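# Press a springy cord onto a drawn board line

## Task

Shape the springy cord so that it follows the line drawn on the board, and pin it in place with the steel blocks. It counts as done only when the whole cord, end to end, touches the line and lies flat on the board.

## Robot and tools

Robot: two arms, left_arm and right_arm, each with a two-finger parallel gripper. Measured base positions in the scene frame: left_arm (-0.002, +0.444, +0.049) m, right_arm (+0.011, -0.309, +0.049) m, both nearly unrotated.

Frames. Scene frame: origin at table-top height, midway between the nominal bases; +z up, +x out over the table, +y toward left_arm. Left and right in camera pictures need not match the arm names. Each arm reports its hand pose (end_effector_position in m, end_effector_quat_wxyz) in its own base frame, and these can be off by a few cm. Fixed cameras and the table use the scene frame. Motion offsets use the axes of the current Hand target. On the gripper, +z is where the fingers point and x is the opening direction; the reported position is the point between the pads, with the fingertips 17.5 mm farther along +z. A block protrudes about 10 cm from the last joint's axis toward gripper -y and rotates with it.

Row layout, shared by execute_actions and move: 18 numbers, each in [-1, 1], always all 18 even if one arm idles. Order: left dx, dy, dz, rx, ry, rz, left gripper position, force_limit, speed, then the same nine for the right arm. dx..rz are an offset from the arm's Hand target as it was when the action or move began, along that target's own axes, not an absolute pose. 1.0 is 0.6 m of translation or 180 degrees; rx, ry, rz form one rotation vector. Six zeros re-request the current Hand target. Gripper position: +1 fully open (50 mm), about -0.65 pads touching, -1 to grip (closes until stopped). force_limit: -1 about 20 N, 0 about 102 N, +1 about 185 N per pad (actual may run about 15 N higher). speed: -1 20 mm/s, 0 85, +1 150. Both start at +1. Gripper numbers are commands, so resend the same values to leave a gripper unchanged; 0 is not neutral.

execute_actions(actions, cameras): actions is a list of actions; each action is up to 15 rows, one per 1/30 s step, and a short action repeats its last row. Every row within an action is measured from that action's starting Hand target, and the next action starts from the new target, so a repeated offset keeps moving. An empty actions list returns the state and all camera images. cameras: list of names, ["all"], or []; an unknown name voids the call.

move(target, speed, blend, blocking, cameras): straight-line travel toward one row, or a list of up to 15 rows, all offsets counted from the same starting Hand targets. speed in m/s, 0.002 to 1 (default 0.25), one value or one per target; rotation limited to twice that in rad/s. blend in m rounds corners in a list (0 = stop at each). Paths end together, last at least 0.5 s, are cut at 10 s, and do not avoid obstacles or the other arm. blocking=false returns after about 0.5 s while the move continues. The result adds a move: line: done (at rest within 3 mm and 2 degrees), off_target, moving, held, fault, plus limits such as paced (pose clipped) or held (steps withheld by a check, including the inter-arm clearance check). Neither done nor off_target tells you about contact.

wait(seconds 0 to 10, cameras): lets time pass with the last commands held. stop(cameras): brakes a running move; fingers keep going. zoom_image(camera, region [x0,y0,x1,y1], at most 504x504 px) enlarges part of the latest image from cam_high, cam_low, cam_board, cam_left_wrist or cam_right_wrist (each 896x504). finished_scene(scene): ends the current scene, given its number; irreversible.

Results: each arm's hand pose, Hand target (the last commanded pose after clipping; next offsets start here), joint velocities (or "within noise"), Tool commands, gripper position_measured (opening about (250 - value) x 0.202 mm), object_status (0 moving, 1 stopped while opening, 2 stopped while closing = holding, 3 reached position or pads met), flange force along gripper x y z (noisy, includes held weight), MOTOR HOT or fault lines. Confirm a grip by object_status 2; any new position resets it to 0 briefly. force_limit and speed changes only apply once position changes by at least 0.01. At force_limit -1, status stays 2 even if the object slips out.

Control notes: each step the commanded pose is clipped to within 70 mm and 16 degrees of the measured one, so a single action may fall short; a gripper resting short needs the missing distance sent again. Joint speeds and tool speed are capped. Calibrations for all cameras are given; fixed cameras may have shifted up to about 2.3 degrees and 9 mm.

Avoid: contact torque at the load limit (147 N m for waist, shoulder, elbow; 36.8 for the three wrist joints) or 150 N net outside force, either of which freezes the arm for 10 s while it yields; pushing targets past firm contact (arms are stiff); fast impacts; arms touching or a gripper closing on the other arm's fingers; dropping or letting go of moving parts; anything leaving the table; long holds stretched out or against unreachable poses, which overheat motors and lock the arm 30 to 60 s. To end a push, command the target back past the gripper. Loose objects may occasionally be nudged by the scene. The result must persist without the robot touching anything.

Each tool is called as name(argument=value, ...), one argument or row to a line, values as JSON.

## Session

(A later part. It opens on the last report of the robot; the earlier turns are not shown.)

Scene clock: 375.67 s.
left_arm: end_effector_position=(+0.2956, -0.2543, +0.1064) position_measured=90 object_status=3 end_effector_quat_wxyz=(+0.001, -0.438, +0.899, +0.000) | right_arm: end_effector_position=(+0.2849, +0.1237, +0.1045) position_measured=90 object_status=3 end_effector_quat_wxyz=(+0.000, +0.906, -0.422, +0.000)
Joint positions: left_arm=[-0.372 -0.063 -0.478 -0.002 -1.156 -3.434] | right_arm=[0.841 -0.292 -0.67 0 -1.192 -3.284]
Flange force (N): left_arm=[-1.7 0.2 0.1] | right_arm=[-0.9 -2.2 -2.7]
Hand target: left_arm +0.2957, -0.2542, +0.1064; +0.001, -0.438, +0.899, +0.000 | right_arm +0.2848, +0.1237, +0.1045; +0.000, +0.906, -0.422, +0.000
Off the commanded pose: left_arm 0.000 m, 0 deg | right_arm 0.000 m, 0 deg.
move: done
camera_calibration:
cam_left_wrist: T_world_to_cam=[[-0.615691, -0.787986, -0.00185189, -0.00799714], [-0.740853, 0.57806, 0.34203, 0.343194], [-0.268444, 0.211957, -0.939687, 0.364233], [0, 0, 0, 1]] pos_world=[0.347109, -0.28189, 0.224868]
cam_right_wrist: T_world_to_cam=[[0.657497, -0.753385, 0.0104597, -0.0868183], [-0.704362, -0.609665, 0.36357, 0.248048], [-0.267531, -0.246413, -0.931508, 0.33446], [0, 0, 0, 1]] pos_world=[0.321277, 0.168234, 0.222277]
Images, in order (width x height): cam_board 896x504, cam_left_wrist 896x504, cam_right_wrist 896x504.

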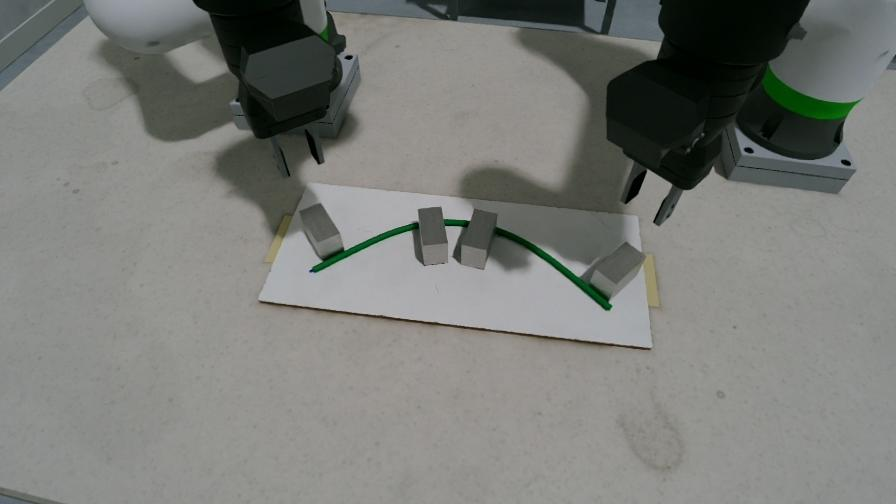

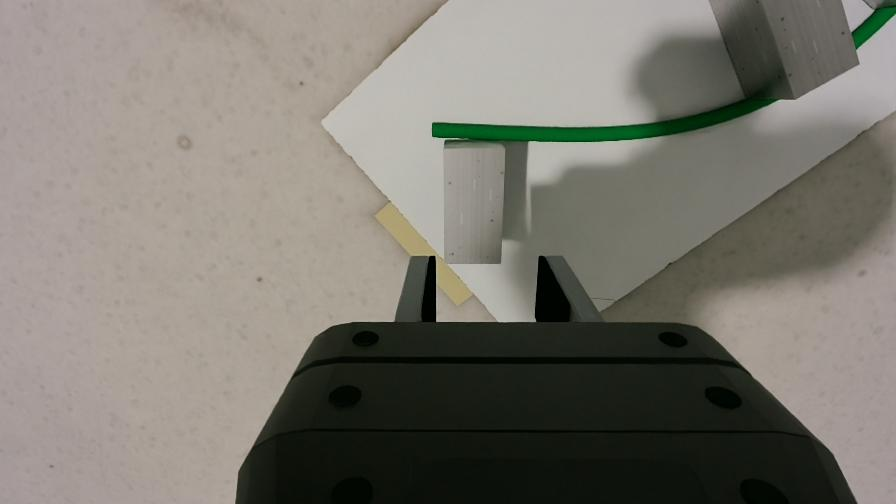

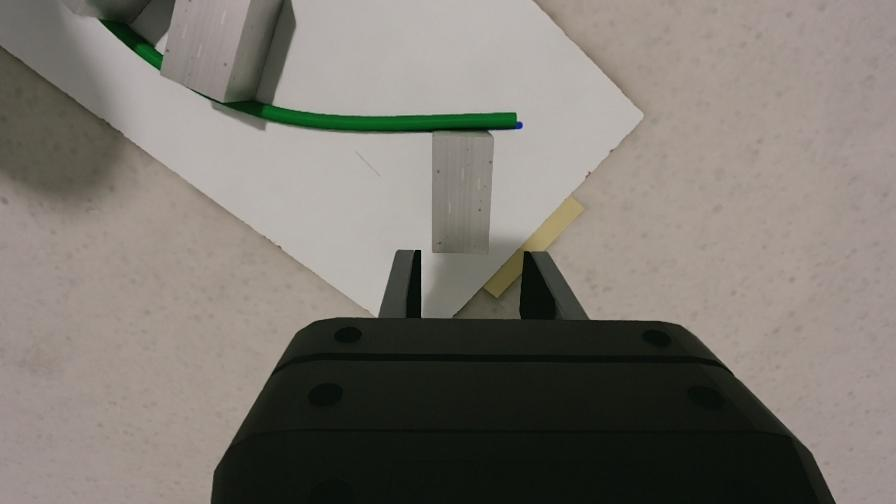

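move(
  target=[
    [-0.068,-0.0553,0,0,0,0,-1,-1,0,0,0,0,0,0,0,0.42,-0.8,-1],
    [-0.068,-0.0553,0.205,0,0,0,-1,-1,0,0,0,0,0,0,0,0.42,-0.8,-1],
  ],
  speed=[0.15,0.1],
  cameras=["cam_board","cam_left_wrist"],
)

zoom_image(
  camera="cam_board",
  region=[540, 220, 700, 340],
)

Scene clock: 388.37 s.
left_arm: end_effector_position=(+0.3471, -0.2423, -0.0165) position_measured=251 object_status=3 end_effector_quat_wxyz=(+0.001, -0.438, +0.899, +0.000) | right_arm: end_effector_position=(+0.2848, +0.1237, +0.1045) position_measured=90 object_status=3 end_effector_quat_wxyz=(+0.000, +0.906, -0.422, +0.000)
Joint positions: left_arm=[-0.299 0.206 -0.528 -0.003 -0.835 -3.506] | right_arm=[0.841 -0.292 -0.67 0 -1.192 -3.284]
Flange force (N): left_arm=[-1.9 -0.3 0.6] | right_arm=[0.1 -1.9 -2.8]
Hand target: left_arm +0.3472, -0.2424, -0.0165; +0.001, -0.438, +0.899, +0.000 | right_arm +0.2848, +0.1237, +0.1045; +0.000, +0.906, -0.422, +0.000
Off the commanded pose: left_arm 0.000 m, 0 deg | right_arm 0.000 m, 0 deg.
move: done
camera_calibration:
cam_left_wrist: T_world_to_cam=[[-0.615786, -0.787911, -0.0021903, 0.0329534], [-0.740847, 0.578053, 0.342053, 0.416498], [-0.268241, 0.212254, -0.939678, 0.260047], [0, 0, 0, 1]] pos_world=[0.398609, -0.26999, 0.101968]
Images, in order (width x height): cam_board 896x504, cam_left_wrist 896x504.

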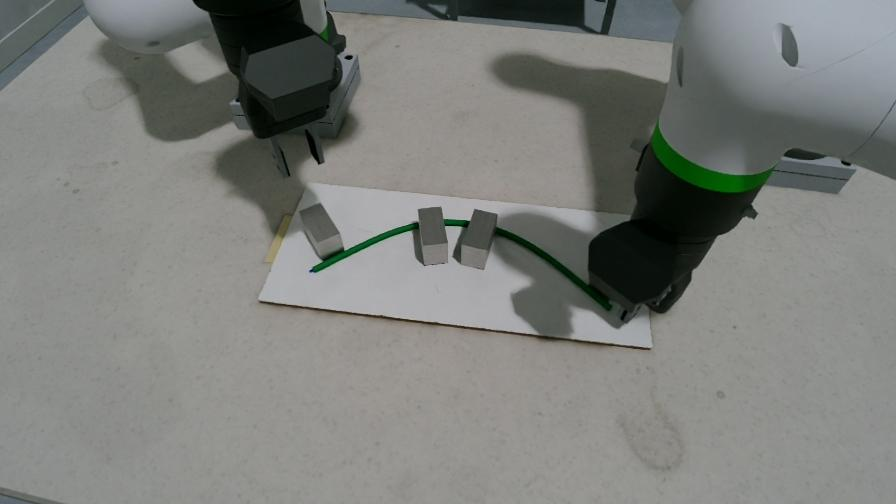

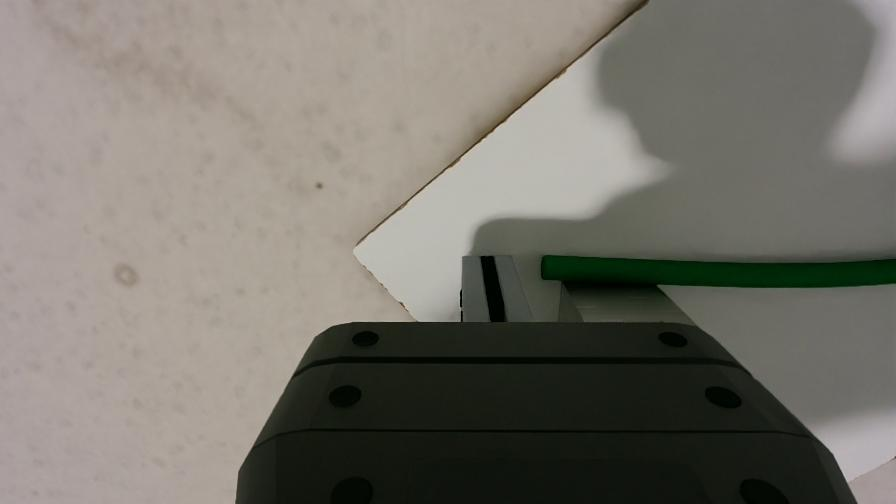

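Scaled by 3.150 from the camera's 896x504 image, which has a finer 1280x720 frame.

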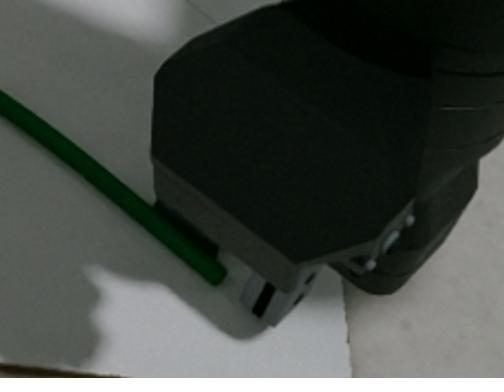

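move(
  target=[
    [0,-0.005,0.0058,0,0,0,-1,-1,0,0,0,0,0,0,0,0.42,-0.8,-1],
    [0.020,-0.005,0.0058,0,0,0,-1,-1,0,0,0,0,0,0,0,0.42,-0.8,-1],
  ],
  speed=[0.05,0.02],
  cameras=["cam_board","cam_left_wrist","cam_right_wrist"],
)

zoom_image(
  camera="cam_right_wrist",
  region=[100, 50, 596, 330],
)

Scene clock: 395.60 s.
left_arm: end_effector_position=(+0.3421, -0.2537, -0.0200) position_measured=251 object_status=3 end_effector_quat_wxyz=(+0.001, -0.438, +0.899, +0.000) | right_arm: end_effector_position=(+0.2848, +0.1237, +0.1045) position_measured=90 object_status=3 end_effector_quat_wxyz=(+0.000, +0.906, -0.422, +0.000)
Joint positions: left_arm=[-0.329 0.218 -0.524 -0.003 -0.828 -3.475] | right_arm=[0.841 -0.292 -0.67 0 -1.192 -3.284]
Flange force (N): left_arm=[-3.0 -0.3 0.5] | right_arm=[-0.1 -2.1 -2.5]
Hand target: left_arm +0.3421, -0.2536, -0.0200; +0.001, -0.438, +0.899, +0.000 | right_arm +0.2848, +0.1237, +0.1045; +0.000, +0.906, -0.422, +0.000
Off the commanded pose: left_arm 0.000 m, 0 deg | right_arm 0.000 m, 0 deg.
move: done
camera_calibration:
cam_left_wrist: T_world_to_cam=[[-0.615682, -0.787992, -0.00200495, 0.020881], [-0.740896, 0.578014, 0.342013, 0.420535], [-0.268345, 0.212057, -0.939693, 0.257802], [0, 0, 0, 1]] pos_world=[0.393609, -0.28129, 0.0984681]
cam_right_wrist: T_world_to_cam=[[0.65744, -0.753437, 0.0102564, -0.0866707], [-0.704384, -0.609688, 0.363489, 0.248138], [-0.267613, -0.246196, -0.931542, 0.334481], [0, 0, 0, 1]] pos_world=[0.321277, 0.168334, 0.222277]
Images, in order (width x height): cam_board 896x504, cam_left_wrist 896x504, cam_right_wrist 896x504.

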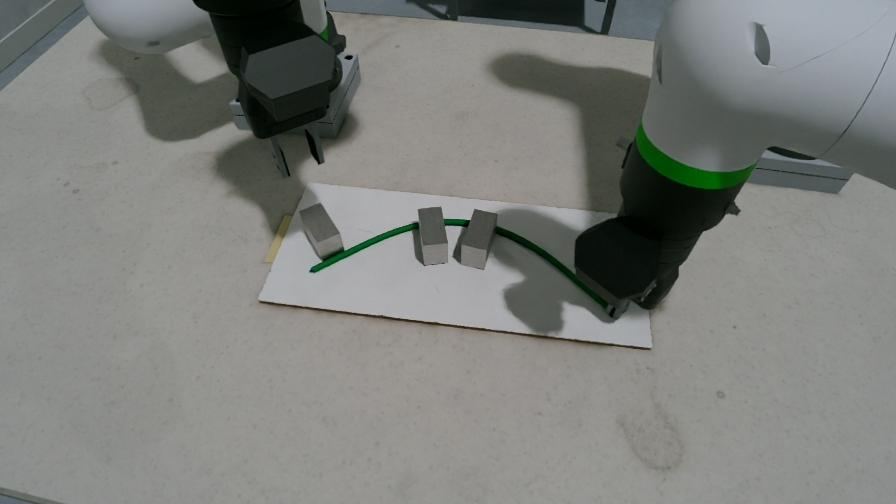

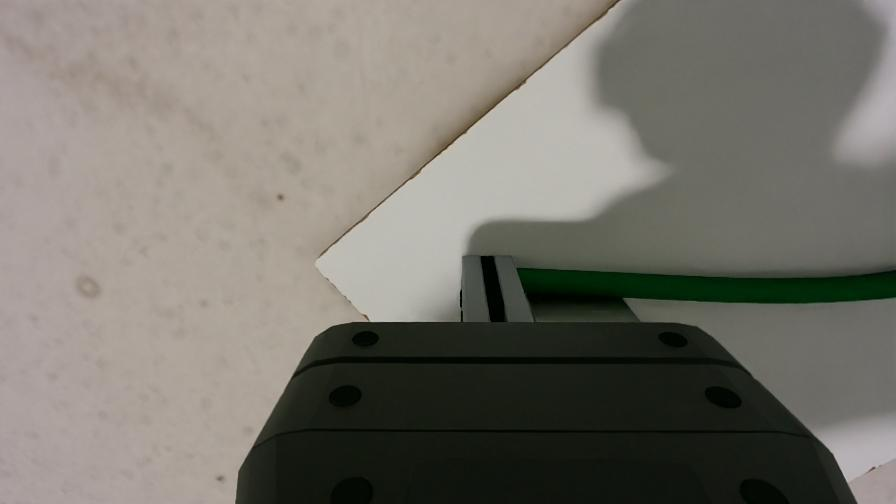

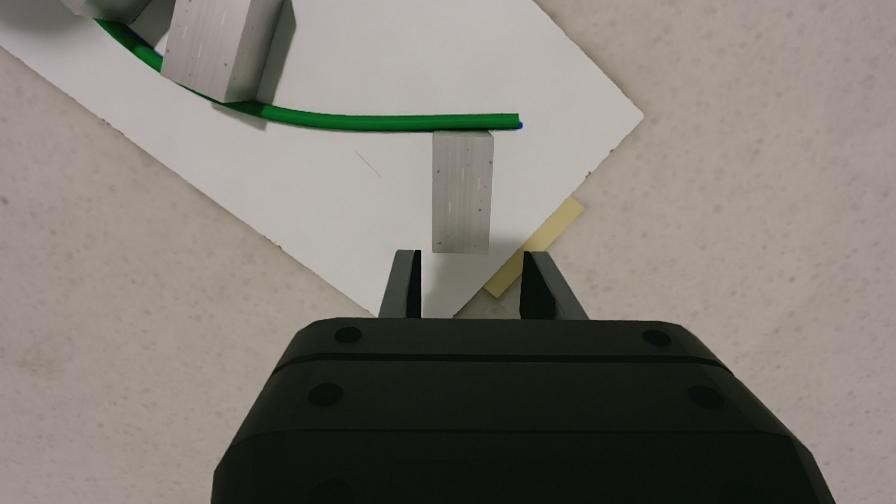

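Scaled by 1.016 from the camera's 896x504 image, which has a finer 1280x720 frame.

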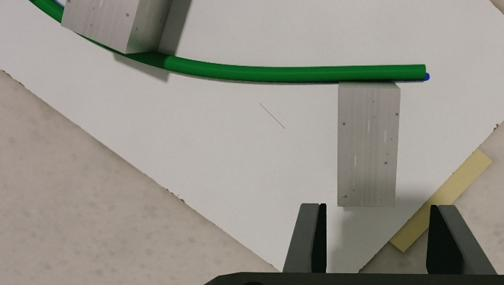

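move(
  target=[
    [0.0027,0,0,0,0,0,-1,-1,0,0,0,0,0,0,0,0.42,-0.8,-1],
    [-0.015,0,0,0,0,0,-1,-1,0,0,0,0,0,0,0,0.42,-0.8,-1],
    [-0.015,0,-0.3,0,0,0,-1,-1,0,0.25,0,-0.1,0,0,0,0.42,-0.8,-1],
  ],
  speed=[0.02,0.05,0.2],
  cameras=["cam_board","cam_left_wrist","cam_right_wrist"],
)

zoom_image(
  camera="cam_board",
  region=[290, 190, 630, 330],
)

zoom_image(
  camera="cam_right_wrist",
  region=[0, 0, 450, 260],
)

zoom_image(
  camera="cam_left_wrist",
  region=[400, 50, 896, 330],
)

Scene clock: 402.67 s.
left_arm: end_effector_position=(+0.3473, -0.2469, +0.1600) position_measured=251 object_status=3 end_effector_quat_wxyz=(+0.001, -0.438, +0.899, +0.000) | right_arm: end_effector_position=(+0.3813, +0.0089, +0.1644) position_measured=90 object_status=3 end_effector_quat_wxyz=(+0.000, +0.906, -0.422, +0.000)
Joint positions: left_arm=[-0.309 -0.017 -0.301 -0.002 -1.286 -3.497] | right_arm=[0.37 -0.139 -0.402 -0.001 -1.306 -2.813]
Flange force (N): left_arm=[-2.1 -0.6 0.1] | right_arm=[2.0 -1.9 -3.4]
Hand target: left_arm +0.3474, -0.2469, +0.1600; +0.001, -0.438, +0.899, +0.000 | right_arm +0.3813, +0.0089, +0.1644; +0.000, +0.906, -0.422, +0.000
Off the commanded pose: left_arm 0.000 m, 0 deg | right_arm 0.000 m, 0 deg.
move: done
camera_calibration:
cam_left_wrist: T_world_to_cam=[[-0.615744, -0.787943, -0.0020408, 0.0298503], [-0.740886, 0.578086, 0.341913, 0.358905], [-0.268228, 0.212043, -0.939729, 0.426954], [0, 0, 0, 1]] pos_world=[0.398809, -0.27449, 0.278568]
cam_right_wrist: T_world_to_cam=[[0.65744, -0.753437, 0.0102564, -0.237298], [-0.704384, -0.609688, 0.363489, 0.224285], [-0.267613, -0.246196, -0.931542, 0.387817], [0, 0, 0, 1]] pos_world=[0.417777, 0.0534341, 0.282177]
Images, in order (width x height): cam_board 896x504, cam_left_wrist 896x504, cam_right_wrist 896x504.

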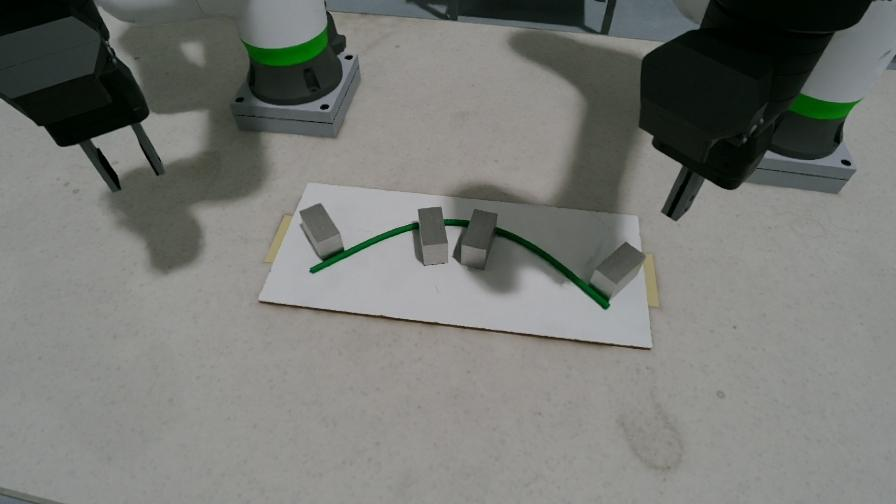

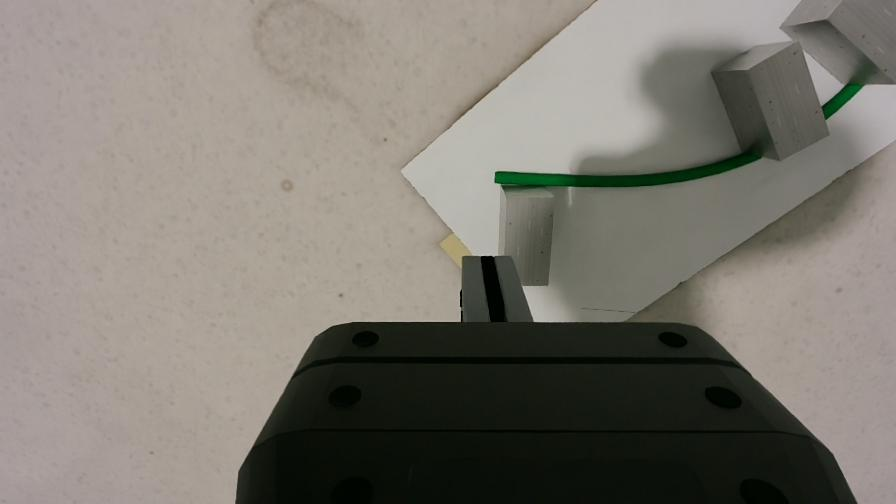

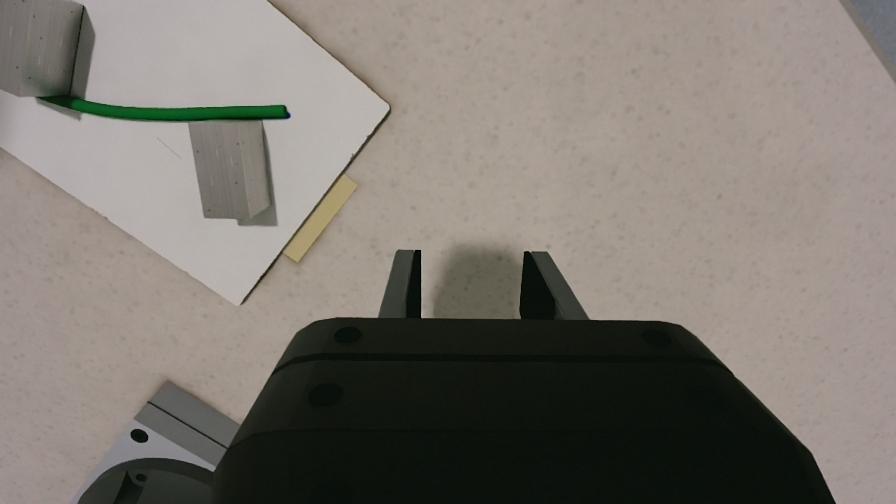

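Scaled by 1.482 from the camera's 896x504 image, which has a finer 1280x720 frame.

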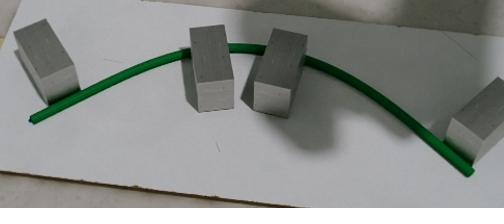

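Scaled by 1.120 from the camera's 896x504 image, which has a finer 1280x720 frame.

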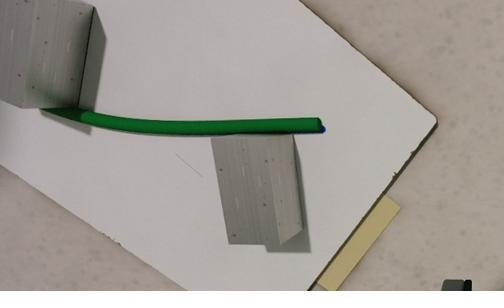

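Scaled by 1.016 from the camera's 896x504 image, which has a finer 1280x720 frame.

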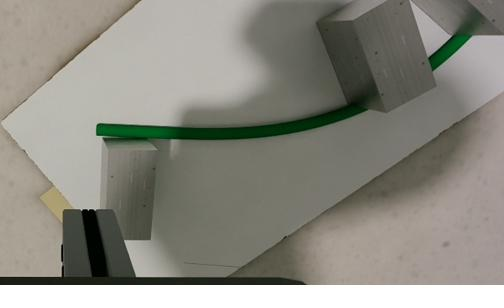

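Line covered end to end.

finished_scene(
  scene=1,
)

The scene is finished: the task was done.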